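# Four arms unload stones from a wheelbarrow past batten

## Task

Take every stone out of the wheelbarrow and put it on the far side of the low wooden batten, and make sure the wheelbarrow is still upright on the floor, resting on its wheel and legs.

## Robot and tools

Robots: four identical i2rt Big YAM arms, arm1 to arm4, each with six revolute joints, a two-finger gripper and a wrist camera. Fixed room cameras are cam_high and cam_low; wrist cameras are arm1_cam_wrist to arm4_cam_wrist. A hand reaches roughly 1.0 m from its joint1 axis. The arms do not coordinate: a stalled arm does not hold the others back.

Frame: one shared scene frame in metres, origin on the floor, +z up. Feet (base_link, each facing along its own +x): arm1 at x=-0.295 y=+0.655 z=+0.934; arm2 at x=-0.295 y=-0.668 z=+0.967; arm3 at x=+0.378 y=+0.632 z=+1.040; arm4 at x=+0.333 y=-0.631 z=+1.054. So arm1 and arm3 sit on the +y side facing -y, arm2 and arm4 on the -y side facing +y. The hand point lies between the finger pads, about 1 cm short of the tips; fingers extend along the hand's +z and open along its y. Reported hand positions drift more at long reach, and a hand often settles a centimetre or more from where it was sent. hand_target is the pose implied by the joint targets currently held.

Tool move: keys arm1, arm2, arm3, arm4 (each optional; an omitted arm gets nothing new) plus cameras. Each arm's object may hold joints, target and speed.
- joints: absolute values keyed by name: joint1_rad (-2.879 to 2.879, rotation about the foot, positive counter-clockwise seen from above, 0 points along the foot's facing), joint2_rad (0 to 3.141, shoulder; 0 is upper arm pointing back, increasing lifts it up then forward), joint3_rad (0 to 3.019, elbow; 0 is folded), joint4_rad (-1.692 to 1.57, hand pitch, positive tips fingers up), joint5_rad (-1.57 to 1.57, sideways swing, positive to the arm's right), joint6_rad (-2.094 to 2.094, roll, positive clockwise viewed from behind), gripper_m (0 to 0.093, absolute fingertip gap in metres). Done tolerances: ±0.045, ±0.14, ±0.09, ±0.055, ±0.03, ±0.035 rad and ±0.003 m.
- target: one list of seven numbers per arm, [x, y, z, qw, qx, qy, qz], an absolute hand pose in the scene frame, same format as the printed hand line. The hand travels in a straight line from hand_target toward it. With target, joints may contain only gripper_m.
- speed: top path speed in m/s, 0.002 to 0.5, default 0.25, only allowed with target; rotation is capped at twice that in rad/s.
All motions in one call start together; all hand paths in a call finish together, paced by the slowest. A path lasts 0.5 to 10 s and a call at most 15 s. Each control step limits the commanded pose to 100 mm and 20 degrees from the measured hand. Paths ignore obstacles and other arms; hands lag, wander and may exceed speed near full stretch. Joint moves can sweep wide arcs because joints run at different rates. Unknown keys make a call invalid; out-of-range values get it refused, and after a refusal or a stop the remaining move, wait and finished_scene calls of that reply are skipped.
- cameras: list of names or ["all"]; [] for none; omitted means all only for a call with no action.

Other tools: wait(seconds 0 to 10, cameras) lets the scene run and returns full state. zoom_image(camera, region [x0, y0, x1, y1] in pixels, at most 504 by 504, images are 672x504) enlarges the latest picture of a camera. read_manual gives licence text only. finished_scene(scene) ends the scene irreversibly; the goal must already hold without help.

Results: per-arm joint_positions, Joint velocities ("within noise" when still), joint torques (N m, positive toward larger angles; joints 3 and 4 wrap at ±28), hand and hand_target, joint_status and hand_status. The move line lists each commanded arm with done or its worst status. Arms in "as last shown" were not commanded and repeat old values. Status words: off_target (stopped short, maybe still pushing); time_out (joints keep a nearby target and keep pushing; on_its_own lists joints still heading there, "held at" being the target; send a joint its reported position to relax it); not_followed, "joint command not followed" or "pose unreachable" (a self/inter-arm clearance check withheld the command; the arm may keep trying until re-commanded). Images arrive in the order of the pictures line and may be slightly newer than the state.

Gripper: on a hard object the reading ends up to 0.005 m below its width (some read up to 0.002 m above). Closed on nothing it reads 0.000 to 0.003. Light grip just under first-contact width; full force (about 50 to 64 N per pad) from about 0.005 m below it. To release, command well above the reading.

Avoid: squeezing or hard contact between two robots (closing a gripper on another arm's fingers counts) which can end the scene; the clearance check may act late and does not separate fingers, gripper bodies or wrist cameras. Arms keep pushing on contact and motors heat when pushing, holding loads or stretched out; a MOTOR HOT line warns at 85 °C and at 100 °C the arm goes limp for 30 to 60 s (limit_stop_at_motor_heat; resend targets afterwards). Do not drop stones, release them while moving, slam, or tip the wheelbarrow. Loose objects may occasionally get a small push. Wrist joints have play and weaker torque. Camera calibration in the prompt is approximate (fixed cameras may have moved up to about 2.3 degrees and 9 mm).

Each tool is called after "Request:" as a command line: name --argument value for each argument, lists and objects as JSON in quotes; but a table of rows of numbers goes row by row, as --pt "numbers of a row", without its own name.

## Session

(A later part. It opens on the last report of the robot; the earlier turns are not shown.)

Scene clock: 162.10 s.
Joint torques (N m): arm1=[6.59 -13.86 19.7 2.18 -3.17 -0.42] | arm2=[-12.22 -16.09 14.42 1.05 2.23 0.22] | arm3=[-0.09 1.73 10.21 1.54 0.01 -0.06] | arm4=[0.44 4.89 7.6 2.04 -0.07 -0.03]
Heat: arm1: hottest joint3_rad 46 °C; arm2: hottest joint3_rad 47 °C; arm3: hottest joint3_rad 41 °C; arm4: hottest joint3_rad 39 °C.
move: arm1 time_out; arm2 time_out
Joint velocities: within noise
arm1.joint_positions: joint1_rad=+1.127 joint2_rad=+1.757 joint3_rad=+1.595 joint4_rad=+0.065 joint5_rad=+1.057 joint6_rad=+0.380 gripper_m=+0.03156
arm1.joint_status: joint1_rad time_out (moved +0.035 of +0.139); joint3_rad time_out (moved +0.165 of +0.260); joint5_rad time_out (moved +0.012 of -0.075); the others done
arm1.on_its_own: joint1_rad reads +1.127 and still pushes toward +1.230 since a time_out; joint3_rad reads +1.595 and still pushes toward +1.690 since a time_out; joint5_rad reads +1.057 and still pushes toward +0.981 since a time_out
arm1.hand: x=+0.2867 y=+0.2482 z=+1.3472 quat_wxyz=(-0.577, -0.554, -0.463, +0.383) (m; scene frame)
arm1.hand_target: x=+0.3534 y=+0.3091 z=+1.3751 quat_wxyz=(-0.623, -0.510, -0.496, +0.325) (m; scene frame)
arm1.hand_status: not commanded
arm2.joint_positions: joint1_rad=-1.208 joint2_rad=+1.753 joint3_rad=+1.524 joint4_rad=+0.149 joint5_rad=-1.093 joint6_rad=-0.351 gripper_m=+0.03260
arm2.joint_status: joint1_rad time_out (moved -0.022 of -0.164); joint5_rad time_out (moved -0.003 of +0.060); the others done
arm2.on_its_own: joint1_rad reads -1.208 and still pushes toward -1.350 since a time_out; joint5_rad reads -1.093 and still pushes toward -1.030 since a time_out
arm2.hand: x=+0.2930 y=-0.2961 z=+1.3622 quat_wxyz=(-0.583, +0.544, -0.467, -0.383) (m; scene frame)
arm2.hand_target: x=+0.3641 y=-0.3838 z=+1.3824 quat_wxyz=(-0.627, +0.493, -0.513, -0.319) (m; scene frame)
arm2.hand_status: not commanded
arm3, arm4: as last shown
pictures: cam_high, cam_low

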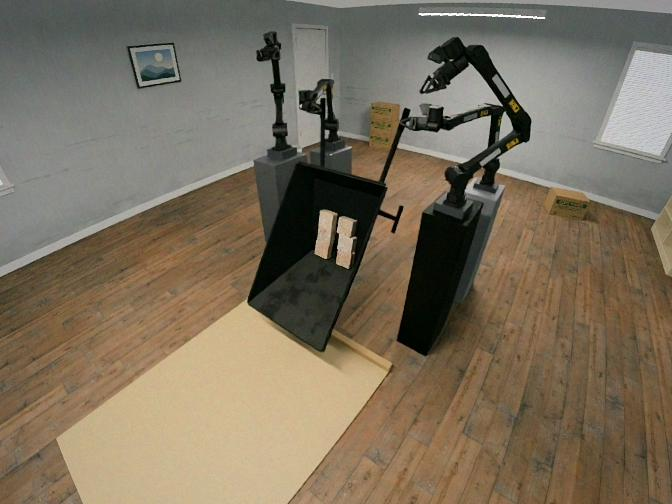

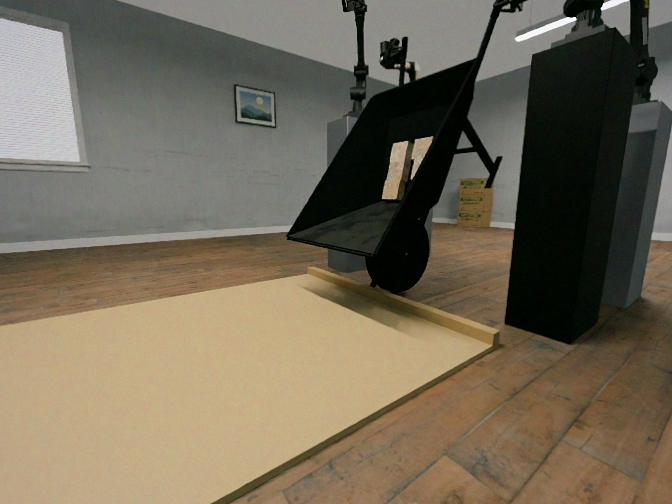

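Request:
move --arm1 '{"joints": {"joint1_rad": 1.27, "joint2_rad": 1.89, "joint3_rad": 1.87, "joint4_rad": -0.02, "joint5_rad": 0.98, "joint6_rad": 0.32}}' --arm2 '{"joints": {"joint1_rad": -1.38, "joint2_rad": 1.89, "joint3_rad": 1.79, "joint4_rad": 0.05, "joint5_rad": -1.04, "joint6_rad": -0.29}}' --cameras '["cam_high", "cam_low"]'

Scene clock: 164.90 s.
Joint torques (N m): arm1=[7 -15.62 19.15 2.04 -3.12 -0.34] | arm2=[-13.16 -17.55 14.31 0.95 2.08 0.23] | arm3=[-0.09 1.67 10.19 1.52 0 -0.06] | arm4=[0.44 4.89 7.58 2.02 -0.07 -0.03]
Heat: arm1: hottest joint3_rad 46 °C; arm2: hottest joint3_rad 48 °C; arm3: hottest joint3_rad 42 °C; arm4: hottest joint3_rad 39 °C.
move: arm1 time_out; arm2 time_out
Joint velocities: within noise
arm1.joint_positions: joint1_rad=+1.161 joint2_rad=+1.860 joint3_rad=+1.782 joint4_rad=-0.020 joint5_rad=+1.063 joint6_rad=+0.340 gripper_m=+0.03156
arm1.joint_status: joint1_rad time_out (moved +0.035 of +0.143); joint5_rad time_out (moved +0.006 of -0.077); the others done
arm1.on_its_own: joint1_rad reads +1.161 and still pushes toward +1.270 since a time_out; joint5_rad reads +1.063 and still pushes toward +0.989 since a time_out
arm1.hand: x=+0.3370 y=+0.2542 z=+1.3628 quat_wxyz=(-0.575, -0.538, -0.481, +0.386) (m; scene frame)
arm1.hand_target: x=+0.4011 y=+0.3255 z=+1.3873 quat_wxyz=(-0.621, -0.493, -0.515, +0.326) (m; scene frame)
arm1.hand_status: not commanded
arm2.joint_positions: joint1_rad=-1.227 joint2_rad=+1.861 joint3_rad=+1.717 joint4_rad=+0.060 joint5_rad=-1.099 joint6_rad=-0.313 gripper_m=+0.03260
arm2.joint_status: joint1_rad time_out (moved -0.019 of -0.172); joint5_rad time_out (moved -0.006 of +0.053); the others done
arm2.on_its_own: joint1_rad reads -1.227 and still pushes toward -1.380 since a time_out; joint5_rad reads -1.099 and still pushes toward -1.040 since a time_out
arm2.hand: x=+0.3404 y=-0.2929 z=+1.3777 quat_wxyz=(-0.577, +0.531, -0.482, -0.391) (m; scene frame)
arm2.hand_target: x=+0.4127 y=-0.3957 z=+1.3926 quat_wxyz=(-0.620, +0.476, -0.531, -0.328) (m; scene frame)
arm2.hand_status: not commanded
arm3.joint_positions: joint1_rad=+0.809 joint2_rad=+0.644 joint3_rad=+1.375 joint4_rad=-1.400 joint5_rad=+0.041 joint6_rad=+0.190 gripper_m=+0.09400
arm3.joint_status: not commanded
arm3.hand: x=+0.5356 y=+0.4586 z=+1.5559 quat_wxyz=(-0.411, -0.437, -0.786, +0.151) (m; scene frame)
arm3.hand_target: x=+0.5328 y=+0.4588 z=+1.5661 quat_wxyz=(-0.421, -0.438, -0.779, +0.155) (m; scene frame)
arm3.hand_status: not commanded
arm4.joint_positions: joint1_rad=-0.815 joint2_rad=+0.500 joint3_rad=+1.387 joint4_rad=-1.192 joint5_rad=+0.251 joint6_rad=+0.128 gripper_m=+0.09398
arm4.joint_status: not commanded
arm4.hand: x=+0.4991 y=-0.5239 z=+1.6502 quat_wxyz=(-0.570, +0.193, -0.780, -0.173) (m; scene frame)
arm4.hand_target: x=+0.4946 y=-0.5246 z=+1.6620 quat_wxyz=(-0.578, +0.195, -0.771, -0.183) (m; scene frame)
arm4.hand_status: not commanded
pictures: cam_high, cam_low

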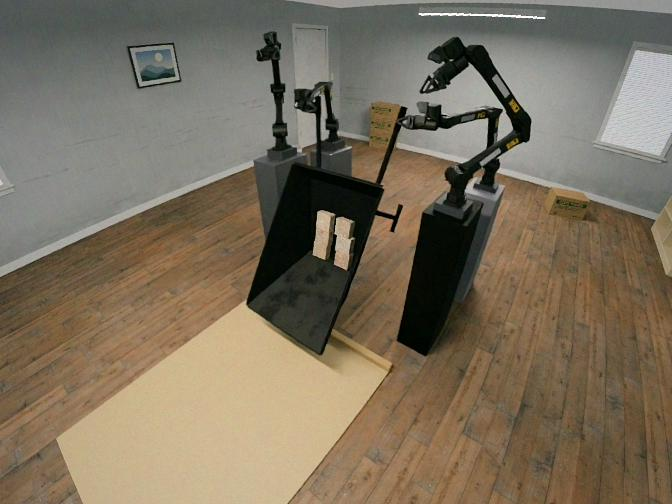

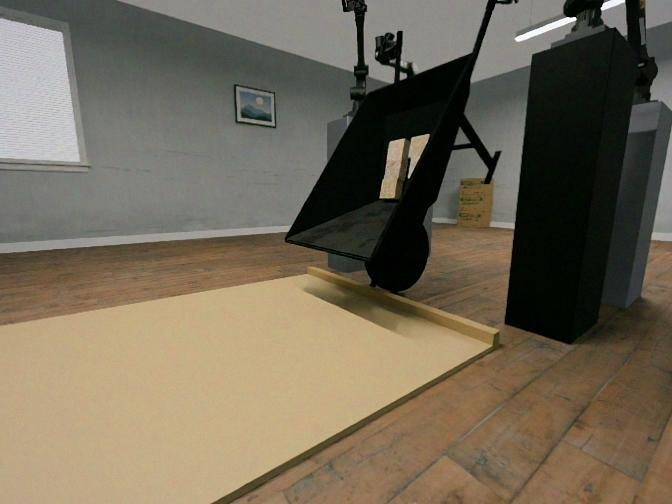

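Request:
move --arm1 '{"joints": {"joint1_rad": 1.31, "joint2_rad": 2.00, "joint3_rad": 2.06, "joint4_rad": -0.12, "joint5_rad": 0.98, "joint6_rad": 0.29}}' --arm2 '{"joints": {"joint1_rad": -1.41, "joint2_rad": 2.00, "joint3_rad": 1.99, "joint4_rad": -0.05, "joint5_rad": -1.04, "joint6_rad": -0.25}}' --cameras '["cam_high", "cam_low"]'

Scene clock: 169.37 s.
Joint torques (N m): arm1=[8.12 -17.96 16.61 2.09 -2.5 -0.23] | arm2=[-14.04 -19.96 13.14 1.07 1.32 0.19] | arm3=[-0.03 1.67 10.18 1.52 0 -0.06] | arm4=[0.44 4.84 7.61 2.04 -0.08 -0.03]
Heat: arm1: hottest joint3_rad 47 °C; arm2: hottest joint3_rad 48 °C; arm3: hottest joint3_rad 42 °C; arm4: hottest joint3_rad 39 °C.
move: arm1 time_out; arm2 time_out
Joint velocities: within noise
arm1.joint_positions: joint1_rad=+1.187 joint2_rad=+1.979 joint3_rad=+2.000 joint4_rad=-0.122 joint5_rad=+1.040 joint6_rad=+0.295 gripper_m=+0.03156
arm1.joint_status: joint1_rad time_out (moved +0.026 of +0.149); joint5_rad time_out (moved -0.023 of -0.083); the others done
arm1.on_its_own: joint1_rad reads +1.187 and still pushes toward +1.310 since a time_out; joint5_rad reads +1.040 and still pushes toward +0.980 since a time_out
arm1.hand: x=+0.3895 y=+0.2579 z=+1.3765 quat_wxyz=(-0.574, -0.515, -0.507, +0.385) (m; scene frame)
arm1.hand_target: x=+0.4497 y=+0.3465 z=+1.3912 quat_wxyz=(-0.616, -0.470, -0.542, +0.324) (m; scene frame)
arm1.hand_status: not commanded
arm2.joint_positions: joint1_rad=-1.247 joint2_rad=+1.978 joint3_rad=+1.935 joint4_rad=-0.041 joint5_rad=-1.080 joint6_rad=-0.270 gripper_m=+0.03255
arm2.joint_status: joint1_rad time_out (moved -0.020 of -0.183); joint5_rad time_out (moved +0.020 of +0.059); the others done
arm2.on_its_own: joint1_rad reads -1.247 and still pushes toward -1.410 since a time_out; joint5_rad reads -1.080 and still pushes toward -1.040 since a time_out
arm2.hand: x=+0.3917 y=-0.2937 z=+1.3932 quat_wxyz=(-0.576, +0.511, -0.504, -0.392) (m; scene frame)
arm2.hand_target: x=+0.4579 y=-0.4117 z=+1.4035 quat_wxyz=(-0.615, +0.456, -0.550, -0.333) (m; scene frame)
arm2.hand_status: not commanded
arm3, arm4: as last shown
pictures: cam_high, cam_low

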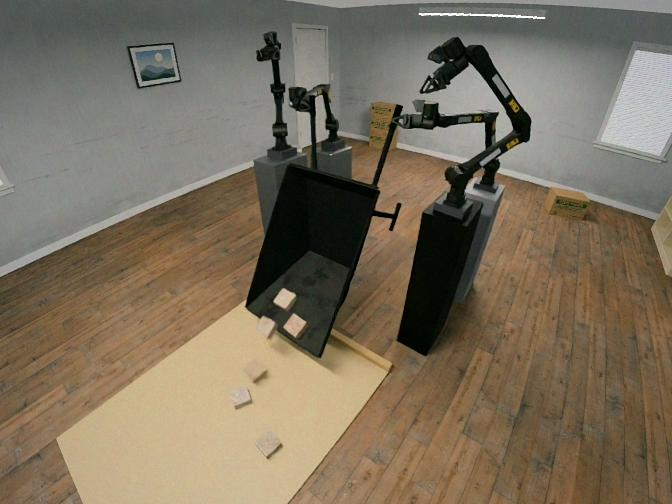

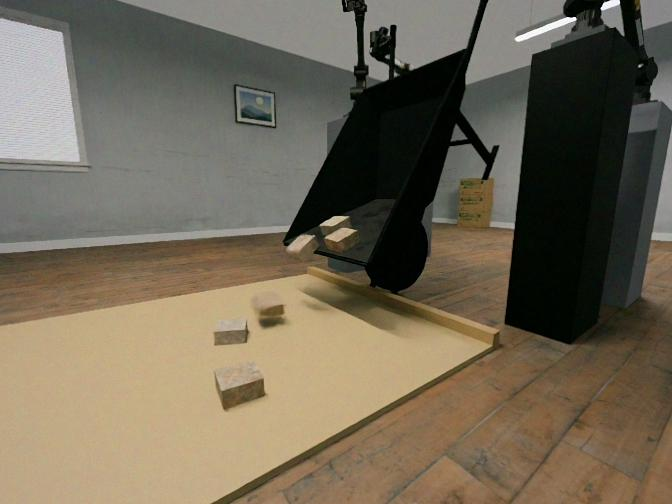

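Request:
wait --seconds 0.5 --cameras '["cam_high", "cam_low"]'

Scene clock: 170.07 s.
Joint torques (N m): arm1=[8.12 -17.96 16.5 2.1 -2.48 -0.22] | arm2=[-14.04 -19.96 13.15 1.07 1.33 0.19] | arm3=[-0.03 1.61 10.21 1.54 0 -0.06] | arm4=[0.5 4.89 7.57 2 -0.07 -0.03]
Heat: arm1: hottest joint3_rad 47 °C; arm2: hottest joint3_rad 48 °C; arm3: hottest joint3_rad 42 °C; arm4: hottest joint3_rad 39 °C.
Joint velocities: within noise
arm1.joint_positions: joint1_rad=+1.187 joint2_rad=+1.979 joint3_rad=+2.000 joint4_rad=-0.122 joint5_rad=+1.040 joint6_rad=+0.295 gripper_m=+0.03156
arm1.joint_status: joint1_rad time_out (moved +0.026 of +0.149); joint5_rad time_out (moved -0.023 of -0.083); the others done
arm1.on_its_own: joint1_rad reads +1.187 and still pushes toward +1.310 since a time_out; joint5_rad reads +1.040 and still pushes toward +0.980 since a time_out
arm1.hand: x=+0.3895 y=+0.2579 z=+1.3765 quat_wxyz=(-0.574, -0.515, -0.507, +0.385) (m; scene frame)
arm1.hand_target: x=+0.4497 y=+0.3465 z=+1.3912 quat_wxyz=(-0.616, -0.470, -0.542, +0.324) (m; scene frame)
arm1.hand_status: not commanded
arm2.joint_positions: joint1_rad=-1.247 joint2_rad=+1.978 joint3_rad=+1.935 joint4_rad=-0.041 joint5_rad=-1.080 joint6_rad=-0.270 gripper_m=+0.03255
arm2.joint_status: joint1_rad time_out (moved -0.020 of -0.183); joint5_rad time_out (moved +0.020 of +0.059); the others done
arm2.on_its_own: joint1_rad reads -1.247 and still pushes toward -1.410 since a time_out; joint5_rad reads -1.080 and still pushes toward -1.040 since a time_out
arm2.hand: x=+0.3917 y=-0.2937 z=+1.3932 quat_wxyz=(-0.576, +0.511, -0.504, -0.392) (m; scene frame)
arm2.hand_target: x=+0.4579 y=-0.4117 z=+1.4035 quat_wxyz=(-0.615, +0.456, -0.550, -0.333) (m; scene frame)
arm2.hand_status: not commanded
arm3.joint_positions: joint1_rad=+0.809 joint2_rad=+0.644 joint3_rad=+1.375 joint4_rad=-1.400 joint5_rad=+0.041 joint6_rad=+0.190 gripper_m=+0.09400
arm3.joint_status: not commanded
arm3.hand: x=+0.5356 y=+0.4586 z=+1.5559 quat_wxyz=(-0.411, -0.437, -0.786, +0.151) (m; scene frame)
arm3.hand_target: x=+0.5328 y=+0.4588 z=+1.5661 quat_wxyz=(-0.421, -0.438, -0.779, +0.155) (m; scene frame)
arm3.hand_status: not commanded
arm4.joint_positions: joint1_rad=-0.815 joint2_rad=+0.500 joint3_rad=+1.387 joint4_rad=-1.192 joint5_rad=+0.251 joint6_rad=+0.128 gripper_m=+0.09398
arm4.joint_status: not commanded
arm4.hand: x=+0.4991 y=-0.5239 z=+1.6502 quat_wxyz=(-0.570, +0.193, -0.780, -0.173) (m; scene frame)
arm4.hand_target: x=+0.4946 y=-0.5246 z=+1.6620 quat_wxyz=(-0.578, +0.195, -0.771, -0.183) (m; scene frame)
arm4.hand_status: not commanded
wait: 0.50 s; at rest by 0.07 s
pictures: cam_high, cam_low

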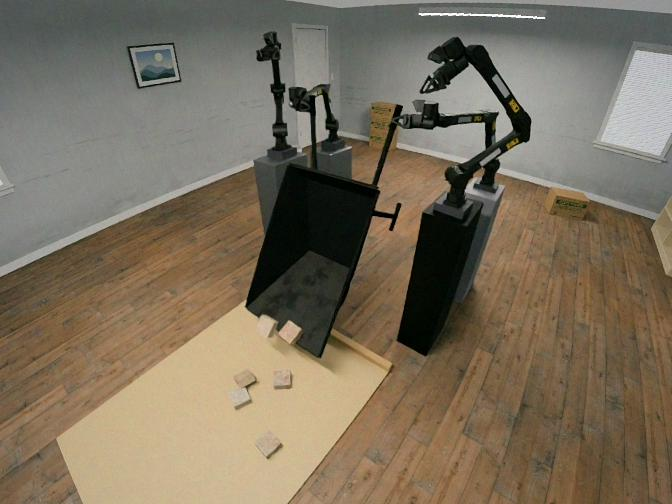

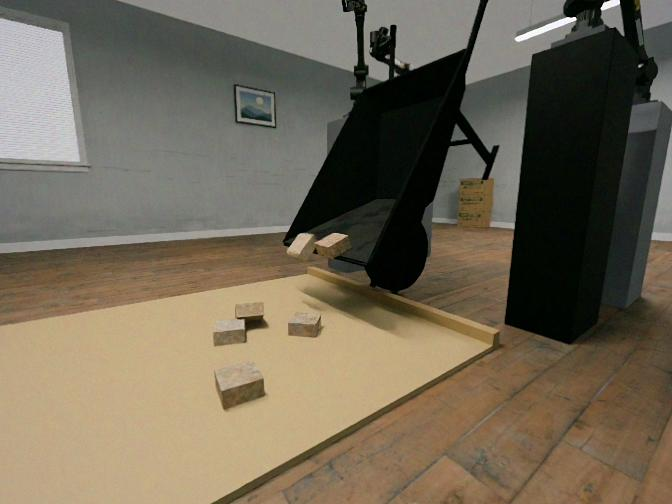

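Request:
wait --seconds 1.0 --cameras '["cam_high", "cam_low"]'

Request:
zoom_image --camera "cam_low" --region '[200, 180, 440, 420]'

Scene clock: 171.43 s.
Joint torques (N m): arm1=[8.18 -17.9 16.62 2.07 -2.5 -0.23] | arm2=[-14.04 -19.96 13.14 1.07 1.33 0.19] | arm3=[-0.03 1.73 10.19 1.54 0 -0.06] | arm4=[0.44 4.89 7.57 2.03 -0.08 -0.02]
Heat: arm1: hottest joint3_rad 47 °C; arm2: hottest joint3_rad 48 °C; arm3: hottest joint3_rad 42 °C; arm4: hottest joint3_rad 39 °C.
Joint velocities: within noise
arm1.joint_positions: joint1_rad=+1.187 joint2_rad=+1.979 joint3_rad=+2.000 joint4_rad=-0.122 joint5_rad=+1.040 joint6_rad=+0.295 gripper_m=+0.03156
arm1.joint_status: joint1_rad time_out (moved +0.026 of +0.149); joint5_rad time_out (moved -0.023 of -0.083); the others done
arm1.on_its_own: joint1_rad reads +1.187 and still pushes toward +1.310 since a time_out; joint5_rad reads +1.040 and still pushes toward +0.980 since a time_out
arm1.hand: x=+0.3895 y=+0.2579 z=+1.3765 quat_wxyz=(-0.574, -0.515, -0.507, +0.385) (m; scene frame)
arm1.hand_target: x=+0.4497 y=+0.3465 z=+1.3912 quat_wxyz=(-0.616, -0.470, -0.542, +0.324) (m; scene frame)
arm1.hand_status: not commanded
arm2.joint_positions: joint1_rad=-1.247 joint2_rad=+1.978 joint3_rad=+1.935 joint4_rad=-0.041 joint5_rad=-1.080 joint6_rad=-0.270 gripper_m=+0.03255
arm2.joint_status: joint1_rad time_out (moved -0.020 of -0.183); joint5_rad time_out (moved +0.020 of +0.059); the others done
arm2.on_its_own: joint1_rad reads -1.247 and still pushes toward -1.410 since a time_out; joint5_rad reads -1.080 and still pushes toward -1.040 since a time_out
arm2.hand: x=+0.3917 y=-0.2937 z=+1.3932 quat_wxyz=(-0.576, +0.511, -0.504, -0.392) (m; scene frame)
arm2.hand_target: x=+0.4579 y=-0.4117 z=+1.4035 quat_wxyz=(-0.615, +0.456, -0.550, -0.333) (m; scene frame)
arm2.hand_status: not commanded
arm3.joint_positions: joint1_rad=+0.809 joint2_rad=+0.644 joint3_rad=+1.375 joint4_rad=-1.400 joint5_rad=+0.041 joint6_rad=+0.190 gripper_m=+0.09400
arm3.joint_status: not commanded
arm3.hand: x=+0.5356 y=+0.4586 z=+1.5559 quat_wxyz=(-0.411, -0.437, -0.786, +0.151) (m; scene frame)
arm3.hand_target: x=+0.5328 y=+0.4588 z=+1.5661 quat_wxyz=(-0.421, -0.438, -0.779, +0.155) (m; scene frame)
arm3.hand_status: not commanded
arm4.joint_positions: joint1_rad=-0.815 joint2_rad=+0.500 joint3_rad=+1.387 joint4_rad=-1.192 joint5_rad=+0.251 joint6_rad=+0.128 gripper_m=+0.09398
arm4.joint_status: not commanded
arm4.hand: x=+0.4991 y=-0.5239 z=+1.6502 quat_wxyz=(-0.570, +0.193, -0.780, -0.173) (m; scene frame)
arm4.hand_target: x=+0.4946 y=-0.5246 z=+1.6620 quat_wxyz=(-0.578, +0.195, -0.771, -0.183) (m; scene frame)
arm4.hand_status: not commanded
wait: 1.00 s; at rest from the start
pictures: cam_high, cam_low

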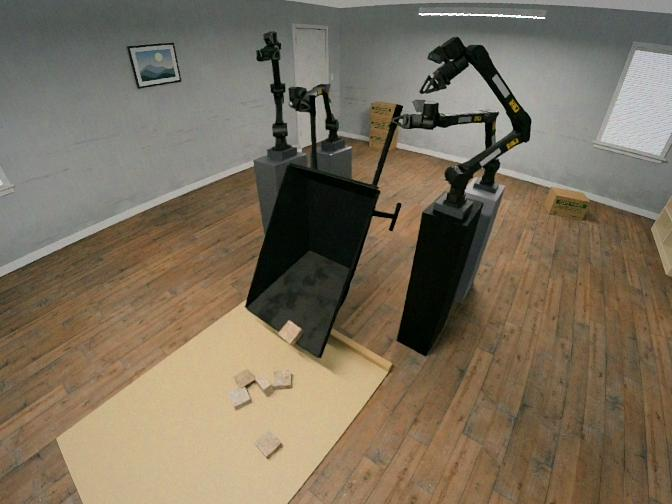

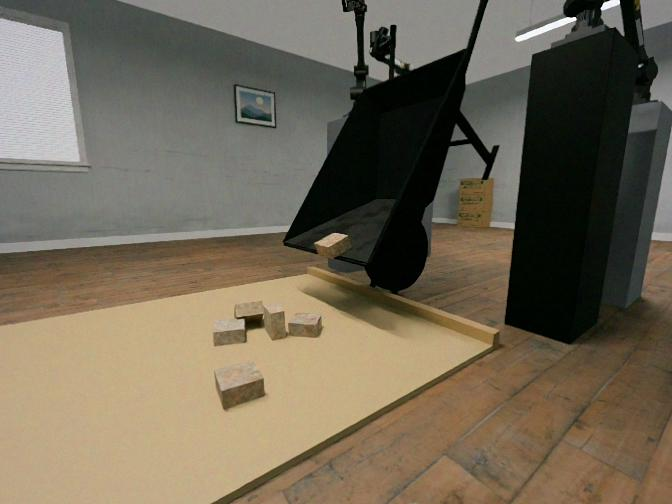

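Scaled by 2.100 from the camera's 672x504 image, which has a finer 960x720 frame.

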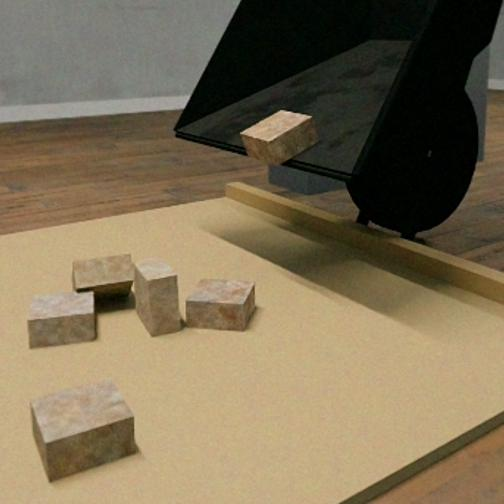

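Request:
move --arm1 '{"joints": {"joint1_rad": 1.33, "joint2_rad": 2.07, "joint3_rad": 2.18, "joint4_rad": -0.19, "joint5_rad": 0.98, "joint6_rad": 0.26}}' --arm2 '{"joints": {"joint1_rad": -1.43, "joint2_rad": 2.07, "joint3_rad": 2.12, "joint4_rad": -0.12, "joint5_rad": -1.04, "joint6_rad": -0.23}}' --cameras '["cam_high", "cam_low"]'

Request:
zoom_image --camera "cam_low" --region '[200, 180, 440, 420]'

Scene clock: 174.03 s.
Joint torques (N m): arm1=[8.82 -18.37 16.61 1.55 -2.46 -0.29] | arm2=[-15.03 -20.48 13.74 0.75 1.33 0.23] | arm3=[-0.03 1.67 10.18 1.55 0 -0.06] | arm4=[0.5 4.89 7.61 2.03 -0.07 -0.03]
Heat: arm1: hottest joint3_rad 47 °C; arm2: hottest joint3_rad 48 °C; arm3: hottest joint3_rad 42 °C; arm4: hottest joint3_rad 39 °C.
move: arm1 time_out; arm2 time_out
Joint velocities: within noise
arm1.joint_positions: joint1_rad=+1.198 joint2_rad=+2.044 joint3_rad=+2.120 joint4_rad=-0.179 joint5_rad=+1.040 joint6_rad=+0.277 gripper_m=+0.03156
arm1.joint_status: joint1_rad time_out (moved +0.011 of +0.143); joint5_rad time_out (moved +0.000 of -0.060); the others done
arm1.on_its_own: joint1_rad reads +1.198 and still pushes toward +1.330 since a time_out; joint5_rad reads +1.040 and still pushes toward +0.980 since a time_out
arm1.hand: x=+0.4123 y=+0.2592 z=+1.3820 quat_wxyz=(-0.572, -0.507, -0.516, +0.387) (m; scene frame)
arm1.hand_target: x=+0.4749 y=+0.3574 z=+1.3909 quat_wxyz=(-0.609, -0.456, -0.559, +0.329) (m; scene frame)
arm1.hand_status: not commanded
arm2.joint_positions: joint1_rad=-1.255 joint2_rad=+2.043 joint3_rad=+2.057 joint4_rad=-0.104 joint5_rad=-1.080 joint6_rad=-0.255 gripper_m=+0.03254
arm2.joint_status: joint1_rad time_out (moved -0.008 of -0.183); joint5_rad time_out (moved +0.000 of +0.040); the others done
arm2.on_its_own: joint1_rad reads -1.255 and still pushes toward -1.430 since a time_out; joint5_rad reads -1.080 and still pushes toward -1.040 since a time_out
arm2.hand: x=+0.4147 y=-0.2934 z=+1.3992 quat_wxyz=(-0.572, +0.505, -0.512, -0.395) (m; scene frame)
arm2.hand_target: x=+0.4838 y=-0.4241 z=+1.4085 quat_wxyz=(-0.612, +0.444, -0.563, -0.334) (m; scene frame)
arm2.hand_status: not commanded
arm3, arm4: as last shown
pictures: cam_high, cam_low

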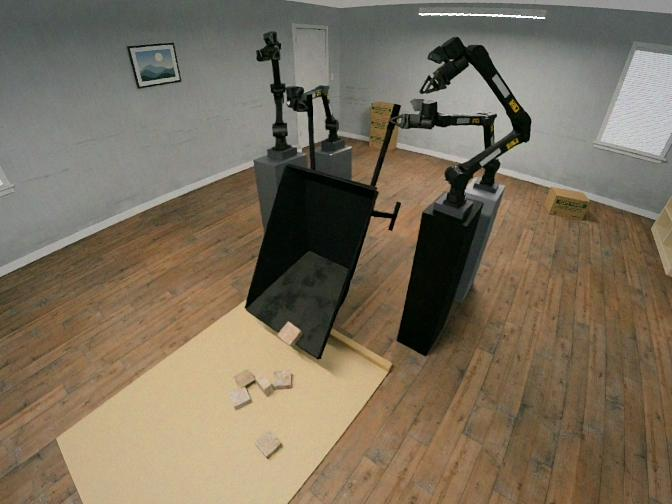

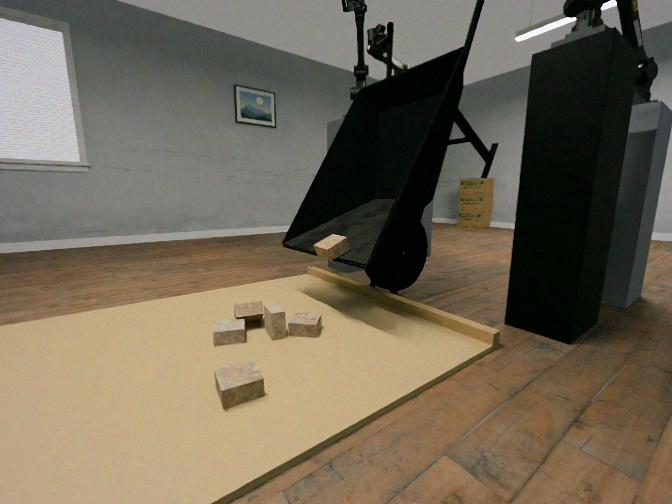

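Scaled by 2.100 from the camera's 672x504 image, which has a finer 960x720 frame.

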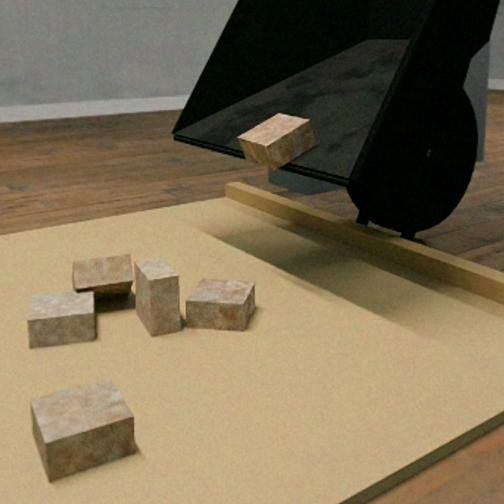

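Request:
move --arm1 '{"target": [0.52, 0.26, 1.42, 0.6397, 0.4033, 0.5808, -0.3013], "speed": 0.12}' --arm2 '{"target": [0.52, -0.30, 1.42, 0.6397, -0.4033, 0.5808, 0.3013], "speed": 0.12}' --cameras '["cam_high", "cam_low"]'

Request:
zoom_image --camera "cam_low" --region '[200, 180, 440, 420]'

Scene clock: 177.87 s.
Joint torques (N m): arm1=[-2.02 -20.84 17.39 2.55 -2.28 0.07] | arm2=[-0.97 -21.42 13.59 1.07 0.76 -0.26] | arm3=[-0.03 1.73 10.18 1.52 0 -0.06] | arm4=[0.56 4.84 7.58 2.02 -0.07 -0.03]
Heat: arm1: hottest joint3_rad 47 °C; arm2: hottest joint3_rad 47 °C; arm3: hottest joint3_rad 42 °C; arm4: hottest joint3_rad 39 °C.
move: arm1 off_target; arm2 off_target
Joint velocities: within noise
arm1.joint_positions: joint1_rad=+1.194 joint2_rad=+2.286 joint3_rad=+2.574 joint4_rad=-0.339 joint5_rad=+0.770 joint6_rad=+0.140 gripper_m=+0.03152
arm1.joint_status: not commanded
arm1.hand: x=+0.5041 y=+0.2539 z=+1.4024 quat_wxyz=(-0.609, -0.407, -0.593, +0.336) (m; scene frame)
arm1.hand_target: x=+0.5162 y=+0.2616 z=+1.4187 quat_wxyz=(-0.639, -0.400, -0.583, +0.304) (m; scene frame)
arm1.hand_status: off_target (0.025 m and 5.5 deg from the pose sent, 0.114 m and 18.9 deg at the start; pose on its path clipped on 9 of 77 steps)
arm2.joint_positions: joint1_rad=-1.246 joint2_rad=+2.206 joint3_rad=+2.356 joint4_rad=-0.172 joint5_rad=-0.770 joint6_rad=-0.143 gripper_m=+0.03169
arm2.joint_status: not commanded
arm2.hand: x=+0.5019 y=-0.2908 z=+1.4190 quat_wxyz=(-0.626, +0.402, -0.585, -0.324) (m; scene frame)
arm2.hand_target: x=+0.5182 y=-0.3010 z=+1.4192 quat_wxyz=(-0.639, +0.400, -0.583, -0.303) (m; scene frame)
arm2.hand_status: off_target (0.020 m and 3.1 deg from the pose sent, 0.108 m and 19.3 deg at the start; pose on its path clipped on 17 of 77 steps)
arm3, arm4: as last shown
pictures: cam_high, cam_low

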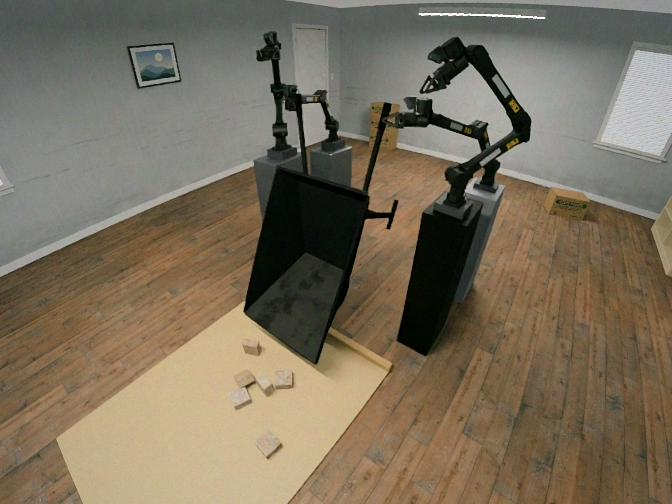

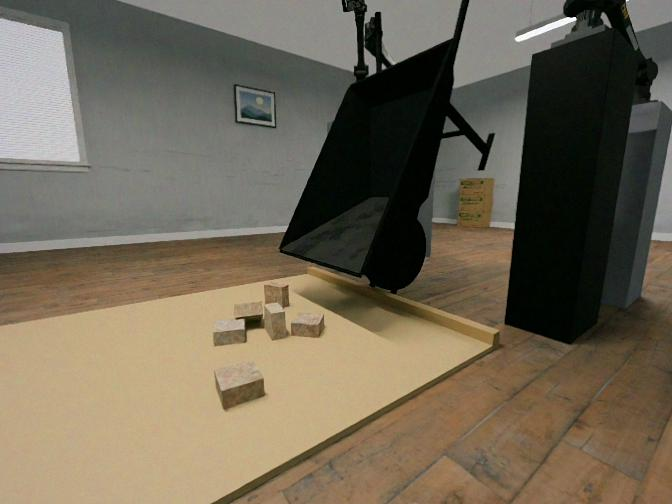

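Scaled by 2.100 from the camera's 672x504 image, which has a finer 960x720 frame.

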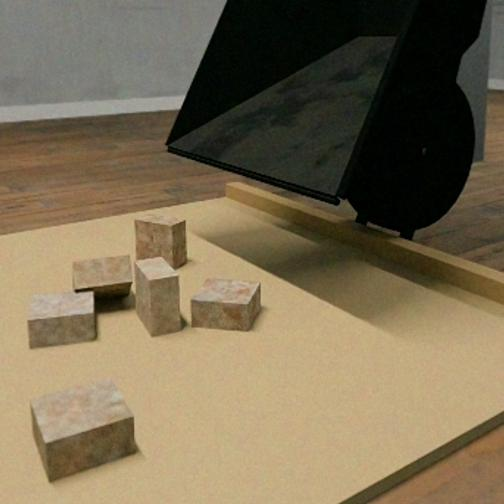

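Request:
move --arm1 '{"target": [0.40, 0.255, 1.40, 0.6373, 0.4481, 0.5470, -0.3064], "speed": 0.12}' --arm2 '{"target": [0.40, -0.295, 1.40, 0.6373, -0.4481, 0.5470, 0.3064], "speed": 0.12}'

Request:
move --arm1 '{"target": [0.28, 0.25, 1.37, 0.6331, 0.5048, 0.4952, -0.3150], "speed": 0.12}' --arm2 '{"target": [0.28, -0.295, 1.37, 0.6331, -0.5048, 0.4952, 0.3150], "speed": 0.12}' --cameras '["cam_high", "cam_low"]'

Scene clock: 181.87 s.
Joint torques (N m): arm1=[-2.67 -19.55 12.29 4.14 -0.84 0.06] | arm2=[-0.32 -21.07 8.51 3.02 0.2 -0.39] | arm3=[-0.03 1.67 10.21 1.52 0 -0.06] | arm4=[0.44 4.84 7.56 2.02 -0.08 -0.03]
Heat: arm1: hottest joint3_rad 46 °C; arm2: hottest joint3_rad 47 °C; arm3: hottest joint3_rad 42 °C; arm4: hottest joint3_rad 39 °C.
move: arm1 off_target; arm2 off_target
Joint velocities: within noise
arm1.joint_positions: joint1_rad=+1.156 joint2_rad=+1.913 joint3_rad=+1.901 joint4_rad=-0.058 joint5_rad=+0.776 joint6_rad=+0.225 gripper_m=+0.03152
arm1.joint_status: not commanded
arm1.hand: x=+0.4003 y=+0.2574 z=+1.3793 quat_wxyz=(-0.609, -0.443, -0.572, +0.325) (m; scene frame)
arm1.hand_target: x=+0.3994 y=+0.2557 z=+1.3996 quat_wxyz=(-0.637, -0.448, -0.548, +0.306) (m; scene frame)
arm1.hand_status: off_target (0.021 m and 4.8 deg from the pose sent, 0.104 m and 8.5 deg at the start)
arm2.joint_positions: joint1_rad=-1.209 joint2_rad=+1.900 joint3_rad=+1.812 joint4_rad=+0.046 joint5_rad=-0.800 joint6_rad=-0.212 gripper_m=+0.03159
arm2.joint_status: not commanded
arm2.hand: x=+0.3979 y=-0.2901 z=+1.3964 quat_wxyz=(-0.619, +0.440, -0.563, -0.326) (m; scene frame)
arm2.hand_target: x=+0.3999 y=-0.2952 z=+1.3999 quat_wxyz=(-0.637, +0.449, -0.548, -0.306) (m; scene frame)
arm2.hand_status: off_target (0.006 m and 3.7 deg from the pose sent, 0.104 m and 7.2 deg at the start)
arm3, arm4: as last shown
camera_calibration:
arm1_cam_wrist: T_world_to_cam=[[-0.898754, -0.400876, -0.177596, 0.708874], [-0.125367, 0.623095, -0.772034, 0.961046], [0.420149, -0.671604, -0.610265, 0.969677], [0, 0, 0, 1]] pos_world=[0.350178, 0.336586, 1.45961]
arm2_cam_wrist: T_world_to_cam=[[0.904506, -0.38314, 0.187274, -0.730644], [-0.097779, -0.613758, -0.783416, 0.960484], [0.415099, 0.690293, -0.592611, 0.987955], [0, 0, 0, 1]] pos_world=[0.344689, -0.372412, 1.47476]
arm3_cam_wrist: T_world_to_cam=[[-0.803092, -0.584407, -0.116241, 0.880805], [-0.541482, 0.797203, -0.266955, 0.346594], [0.248678, -0.151447, -0.956673, 1.54595], [0, 0, 0, 1]] pos_world=[0.510597, 0.472572, 1.67388]
arm4_cam_wrist: T_world_to_cam=[[0.490569, -0.870363, -0.0425512, -0.632594], [-0.711576, -0.371928, -0.596095, 1.14715], [0.502993, 0.322704, -0.801786, 1.36623], [0, 0, 0, 1]] pos_world=[0.439413, -0.564816, 1.75231]

Scene clock: 183.60 s.
Joint torques (N m): arm1=[-2.67 -15.38 13.22 4.22 -0.24 0.06] | arm2=[-0.26 -17.26 8.92 3.1 0.2 -0.33] | arm3=[-0.09 1.67 10.19 1.54 0 -0.06] | arm4=[0.5 4.78 7.58 2.03 -0.07 -0.03]
Heat: arm1: hottest joint3_rad 46 °C; arm2: hottest joint3_rad 47 °C; arm3: hottest joint3_rad 42 °C; arm4: hottest joint3_rad 39 °C.
move: arm1 off_target; arm2 off_target
Joint velocities: within noise
arm1.joint_positions: joint1_rad=+1.096 joint2_rad=+1.660 joint3_rad=+1.465 joint4_rad=+0.112 joint5_rad=+0.824 joint6_rad=+0.321 gripper_m=+0.03151
arm1.joint_status: not commanded
arm1.hand: x=+0.2792 y=+0.2543 z=+1.3452 quat_wxyz=(-0.603, -0.497, -0.528, +0.331) (m; scene frame)
arm1.hand_target: x=+0.2790 y=+0.2507 z=+1.3700 quat_wxyz=(-0.633, -0.505, -0.496, +0.314) (m; scene frame)
arm1.hand_status: off_target (0.025 m and 5.5 deg from the pose sent, 0.121 m and 11.7 deg at the start)
arm2.joint_positions: joint1_rad=-1.164 joint2_rad=+1.661 joint3_rad=+1.391 joint4_rad=+0.212 joint5_rad=-0.877 joint6_rad=-0.311 gripper_m=+0.03077
arm2.joint_status: not commanded
arm2.hand: x=+0.2775 y=-0.2916 z=+1.3603 quat_wxyz=(-0.611, +0.498, -0.515, -0.336) (m; scene frame)
arm2.hand_target: x=+0.2795 y=-0.2949 z=+1.3701 quat_wxyz=(-0.632, +0.505, -0.495, -0.315) (m; scene frame)
arm2.hand_status: off_target (0.011 m and 4.3 deg from the pose sent, 0.121 m and 10.9 deg at the start)
arm3, arm4: as last shown
pictures: cam_high, cam_low

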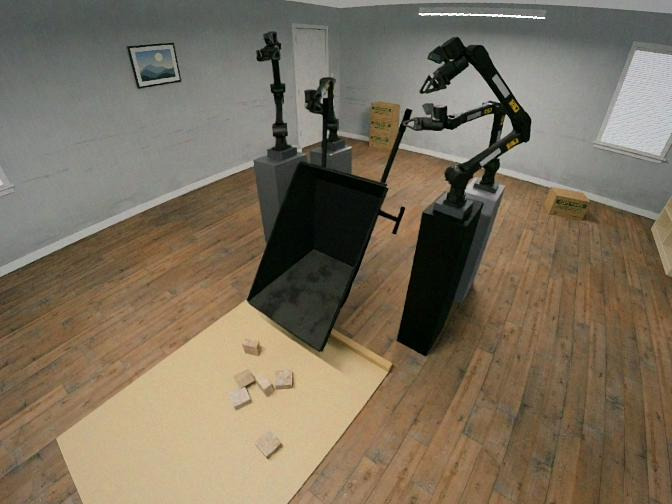

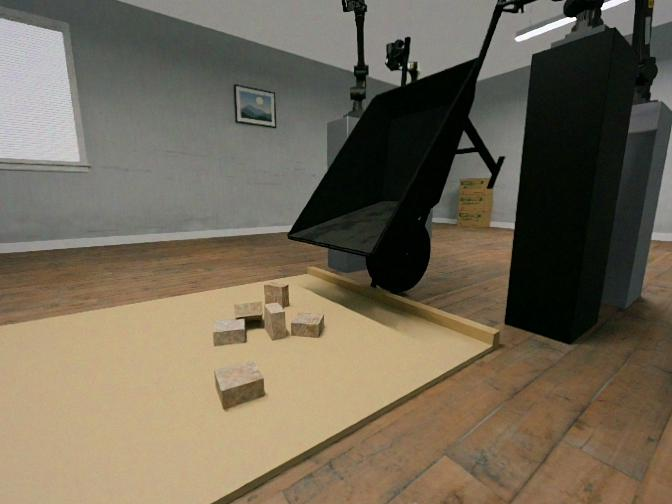

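Request:
move --arm1 '{"target": [0.15, 0.245, 1.335, 0.6291, 0.5634, 0.4272, -0.3229], "speed": 0.13}' --arm2 '{"target": [0.15, -0.293, 1.335, 0.6291, -0.5634, 0.4272, 0.3229], "speed": 0.13}'

Request:
move --arm1 '{"target": [0.02, 0.24, 1.285, 0.6184, 0.6184, 0.3428, -0.3428], "speed": 0.13}' --arm2 '{"target": [0.02, -0.290, 1.285, 0.6184, -0.6184, 0.3428, 0.3428], "speed": 0.13}' --cameras '["cam_high", "cam_low"]'

Scene clock: 185.70 s.
Joint torques (N m): arm1=[-2.61 -12.16 14.78 4.77 -0.43 -0.12] | arm2=[0.03 -13.86 10.13 3.77 0.59 -0.13] | arm3=[-0.09 1.67 10.21 1.52 0 -0.06] | arm4=[0.56 4.95 7.57 2.03 -0.08 -0.03]
Heat: arm1: hottest joint3_rad 46 °C; arm2: hottest joint3_rad 47 °C; arm3: hottest joint3_rad 42 °C; arm4: hottest joint3_rad 39 °C.
move: arm1 off_target; arm2 off_target
Joint velocities: within noise
arm1.joint_positions: joint1_rad=+1.005 joint2_rad=+1.443 joint3_rad=+1.089 joint4_rad=+0.229 joint5_rad=+0.879 joint6_rad=+0.464 gripper_m=+0.03149
arm1.joint_status: not commanded
arm1.hand: x=+0.1443 y=+0.2514 z=+1.2935 quat_wxyz=(-0.589, -0.567, -0.465, +0.340) (m; scene frame)
arm1.hand_target: x=+0.1475 y=+0.2469 z=+1.3345 quat_wxyz=(-0.629, -0.566, -0.425, +0.320) (m; scene frame)
arm1.hand_status: off_target (0.042 m and 6.6 deg from the pose sent, 0.130 m and 14.2 deg at the start)
arm2.joint_positions: joint1_rad=-1.090 joint2_rad=+1.448 joint3_rad=+1.016 joint4_rad=+0.325 joint5_rad=-0.949 joint6_rad=-0.457 gripper_m=+0.02887
arm2.joint_status: not commanded
arm2.hand: x=+0.1441 y=-0.2936 z=+1.3068 quat_wxyz=(-0.596, +0.566, -0.454, -0.345) (m; scene frame)
arm2.hand_target: x=+0.1489 y=-0.2939 z=+1.3349 quat_wxyz=(-0.630, +0.566, -0.425, -0.320) (m; scene frame)
arm2.hand_status: off_target (0.029 m and 5.5 deg from the pose sent, 0.130 m and 12.8 deg at the start)
arm3, arm4: as last shown
camera_calibration:
arm1_cam_wrist: T_world_to_cam=[[-0.922843, -0.1325, -0.361668, 0.635218], [0.181947, 0.677648, -0.712523, 0.731373], [0.339493, -0.723352, -0.601255, 1.0338], [0, 0, 0, 1]] pos_world=[0.102167, 0.336358, 1.37244]
arm2_cam_wrist: T_world_to_cam=[[0.923473, -0.1039, 0.369327, -0.644248], [0.21267, -0.662581, -0.718163, 0.719041], [0.319326, 0.741748, -0.58978, 1.06786], [0, 0, 0, 1]] pos_world=[0.10103, -0.382601, 1.38413]
arm3_cam_wrist: T_world_to_cam=[[-0.803092, -0.584407, -0.116241, 0.880805], [-0.541482, 0.797203, -0.266955, 0.346594], [0.248678, -0.151447, -0.956673, 1.54595], [0, 0, 0, 1]] pos_world=[0.510597, 0.472572, 1.67388]
arm4_cam_wrist: T_world_to_cam=[[0.490569, -0.870363, -0.0425512, -0.632594], [-0.711576, -0.371928, -0.596095, 1.14715], [0.502993, 0.322704, -0.801786, 1.36623], [0, 0, 0, 1]] pos_world=[0.439413, -0.564816, 1.75231]

Scene clock: 187.40 s.
Joint torques (N m): arm1=[-3.14 -11.05 13.38 4.34 0.64 -0.17] | arm2=[1.38 -12.4 9.36 3.86 0.1 -0.05] | arm3=[-0.09 1.67 10.19 1.52 0 -0.06] | arm4=[0.5 4.89 7.6 2.02 -0.07 -0.04]
Heat: arm1: hottest joint3_rad 46 °C; arm2: hottest joint3_rad 46 °C; arm3: hottest joint3_rad 42 °C; arm4: hottest joint3_rad 39 °C.
move: arm1 off_target; arm2 off_target
Joint velocities: within noise
arm1.joint_positions: joint1_rad=+0.880 joint2_rad=+1.303 joint3_rad=+0.800 joint4_rad=+0.372 joint5_rad=+0.887 joint6_rad=+0.573 gripper_m=+0.03154
arm1.joint_status: not commanded
arm1.hand: x=+0.0267 y=+0.2463 z=+1.2408 quat_wxyz=(-0.584, -0.618, -0.395, +0.348) (m; scene frame)
arm1.hand_target: x=+0.0202 y=+0.2417 z=+1.2840 quat_wxyz=(-0.620, -0.618, -0.346, +0.339) (m; scene frame)
arm1.hand_status: off_target (0.045 m and 7.2 deg from the pose sent, 0.125 m and 15.6 deg at the start)
arm2.joint_positions: joint1_rad=-0.986 joint2_rad=+1.306 joint3_rad=+0.713 joint4_rad=+0.465 joint5_rad=-0.991 joint6_rad=-0.564 gripper_m=+0.02636
arm2.joint_status: not commanded
arm2.hand: x=+0.0239 y=-0.2953 z=+1.2498 quat_wxyz=(-0.583, +0.617, -0.386, -0.360) (m; scene frame)
arm2.hand_target: x=+0.0192 y=-0.2910 z=+1.2844 quat_wxyz=(-0.618, +0.619, -0.343, -0.342) (m; scene frame)
arm2.hand_status: off_target (0.036 m and 6.7 deg from the pose sent, 0.126 m and 14.4 deg at the start)
arm3, arm4: as last shown
pictures: cam_high, cam_low

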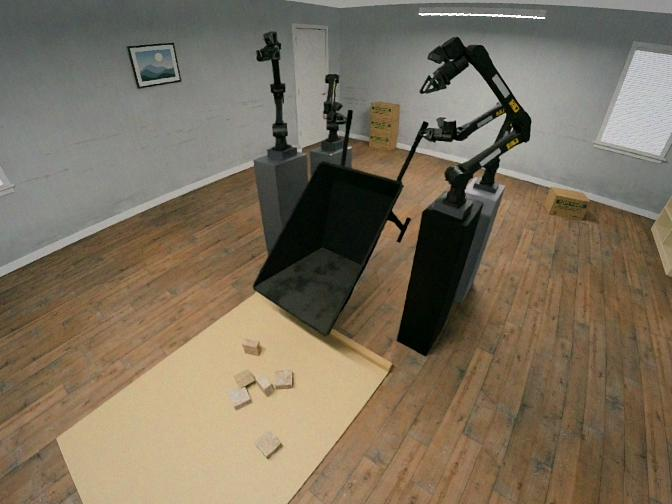

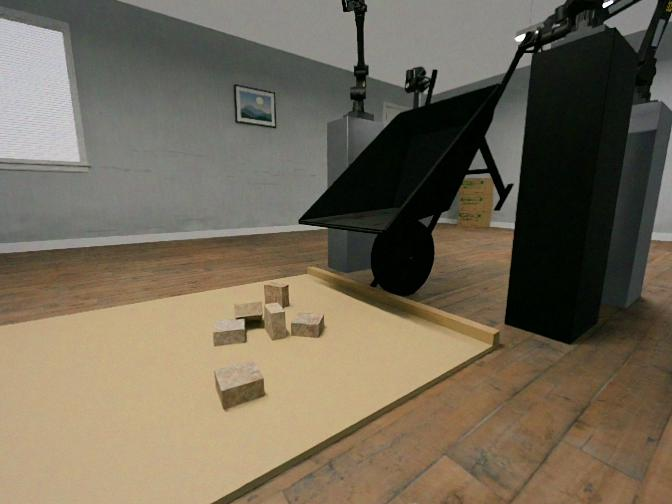

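Request:
move --cameras '["arm1_cam_wrist", "arm2_cam_wrist"]'

Scene clock: 187.70 s.
Joint torques (N m): arm1=[-3.14 -11.11 13.38 4.34 0.64 -0.17] | arm2=[1.38 -12.4 9.36 3.85 0.09 -0.06] | arm3=[-0.09 1.67 10.19 1.54 0 -0.06] | arm4=[0.44 4.84 7.57 2.02 -0.07 -0.03]
Heat: arm1: hottest joint3_rad 46 °C; arm2: hottest joint3_rad 46 °C; arm3: hottest joint3_rad 42 °C; arm4: hottest joint3_rad 39 °C.
Joint velocities: within noise
arm1.joint_positions: joint1_rad=+0.880 joint2_rad=+1.303 joint3_rad=+0.800 joint4_rad=+0.372 joint5_rad=+0.887 joint6_rad=+0.573 gripper_m=+0.03154
arm1.joint_status: not commanded
arm1.hand: x=+0.0267 y=+0.2463 z=+1.2408 quat_wxyz=(-0.584, -0.618, -0.395, +0.348) (m; scene frame)
arm1.hand_target: x=+0.0202 y=+0.2417 z=+1.2840 quat_wxyz=(-0.620, -0.618, -0.346, +0.339) (m; scene frame)
arm1.hand_status: off_target (0.045 m and 7.2 deg from the pose sent, 0.125 m and 15.6 deg at the start)
arm2.joint_positions: joint1_rad=-0.986 joint2_rad=+1.306 joint3_rad=+0.713 joint4_rad=+0.465 joint5_rad=-0.991 joint6_rad=-0.564 gripper_m=+0.02631
arm2.joint_status: not commanded
arm2.hand: x=+0.0239 y=-0.2953 z=+1.2498 quat_wxyz=(-0.583, +0.617, -0.386, -0.360) (m; scene frame)
arm2.hand_target: x=+0.0192 y=-0.2910 z=+1.2844 quat_wxyz=(-0.618, +0.619, -0.343, -0.342) (m; scene frame)
arm2.hand_status: off_target (0.036 m and 6.7 deg from the pose sent, 0.126 m and 14.4 deg at the start)
arm3.joint_positions: joint1_rad=+0.809 joint2_rad=+0.644 joint3_rad=+1.375 joint4_rad=-1.400 joint5_rad=+0.041 joint6_rad=+0.190 gripper_m=+0.09400
arm3.joint_status: not commanded
arm3.hand: x=+0.5356 y=+0.4586 z=+1.5559 quat_wxyz=(-0.411, -0.437, -0.786, +0.151) (m; scene frame)
arm3.hand_target: x=+0.5328 y=+0.4588 z=+1.5661 quat_wxyz=(-0.421, -0.438, -0.779, +0.155) (m; scene frame)
arm3.hand_status: not commanded
arm4.joint_positions: joint1_rad=-0.815 joint2_rad=+0.500 joint3_rad=+1.387 joint4_rad=-1.192 joint5_rad=+0.251 joint6_rad=+0.128 gripper_m=+0.09398
arm4.joint_status: not commanded
arm4.hand: x=+0.4991 y=-0.5239 z=+1.6502 quat_wxyz=(-0.570, +0.193, -0.780, -0.173) (m; scene frame)
arm4.hand_target: x=+0.4946 y=-0.5246 z=+1.6620 quat_wxyz=(-0.578, +0.195, -0.771, -0.183) (m; scene frame)
arm4.hand_status: not commanded
pictures: arm1_cam_wrist, arm2_cam_wrist
camera_calibration:
arm1_cam_wrist: T_world_to_cam=[[-0.889477, 0.000813458, -0.456979, 0.591509], [0.348352, 0.648438, -0.676889, 0.677255], [0.295772, -0.761267, -0.577054, 1.01882], [0, 0, 0, 1]] pos_world=[-0.011129, 0.335957, 1.31665]
arm2_cam_wrist: T_world_to_cam=[[0.892091, 0.0395445, 0.450122, -0.570323], [0.37242, -0.628471, -0.682882, 0.664681], [0.255884, 0.776827, -0.575381, 1.0678], [0, 0, 0, 1]] pos_world=[-0.0119939, -0.389212, 1.32501]

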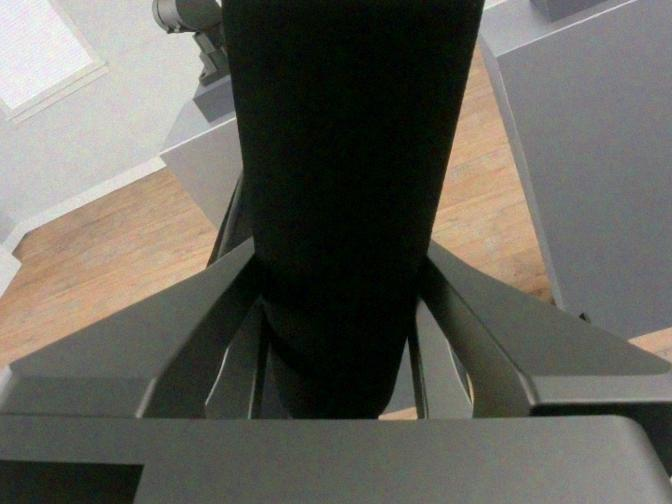

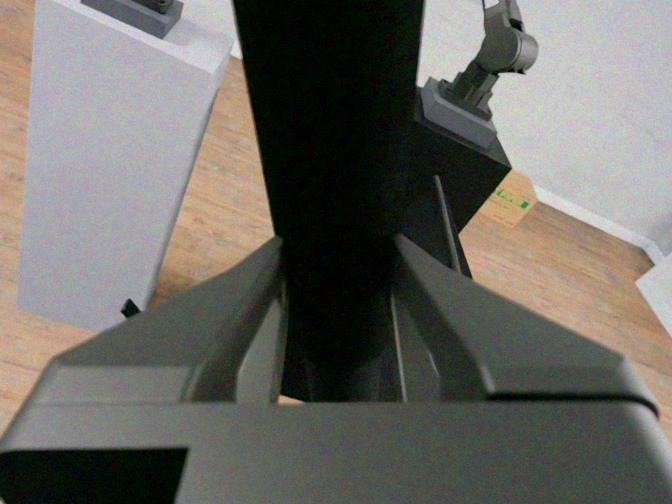

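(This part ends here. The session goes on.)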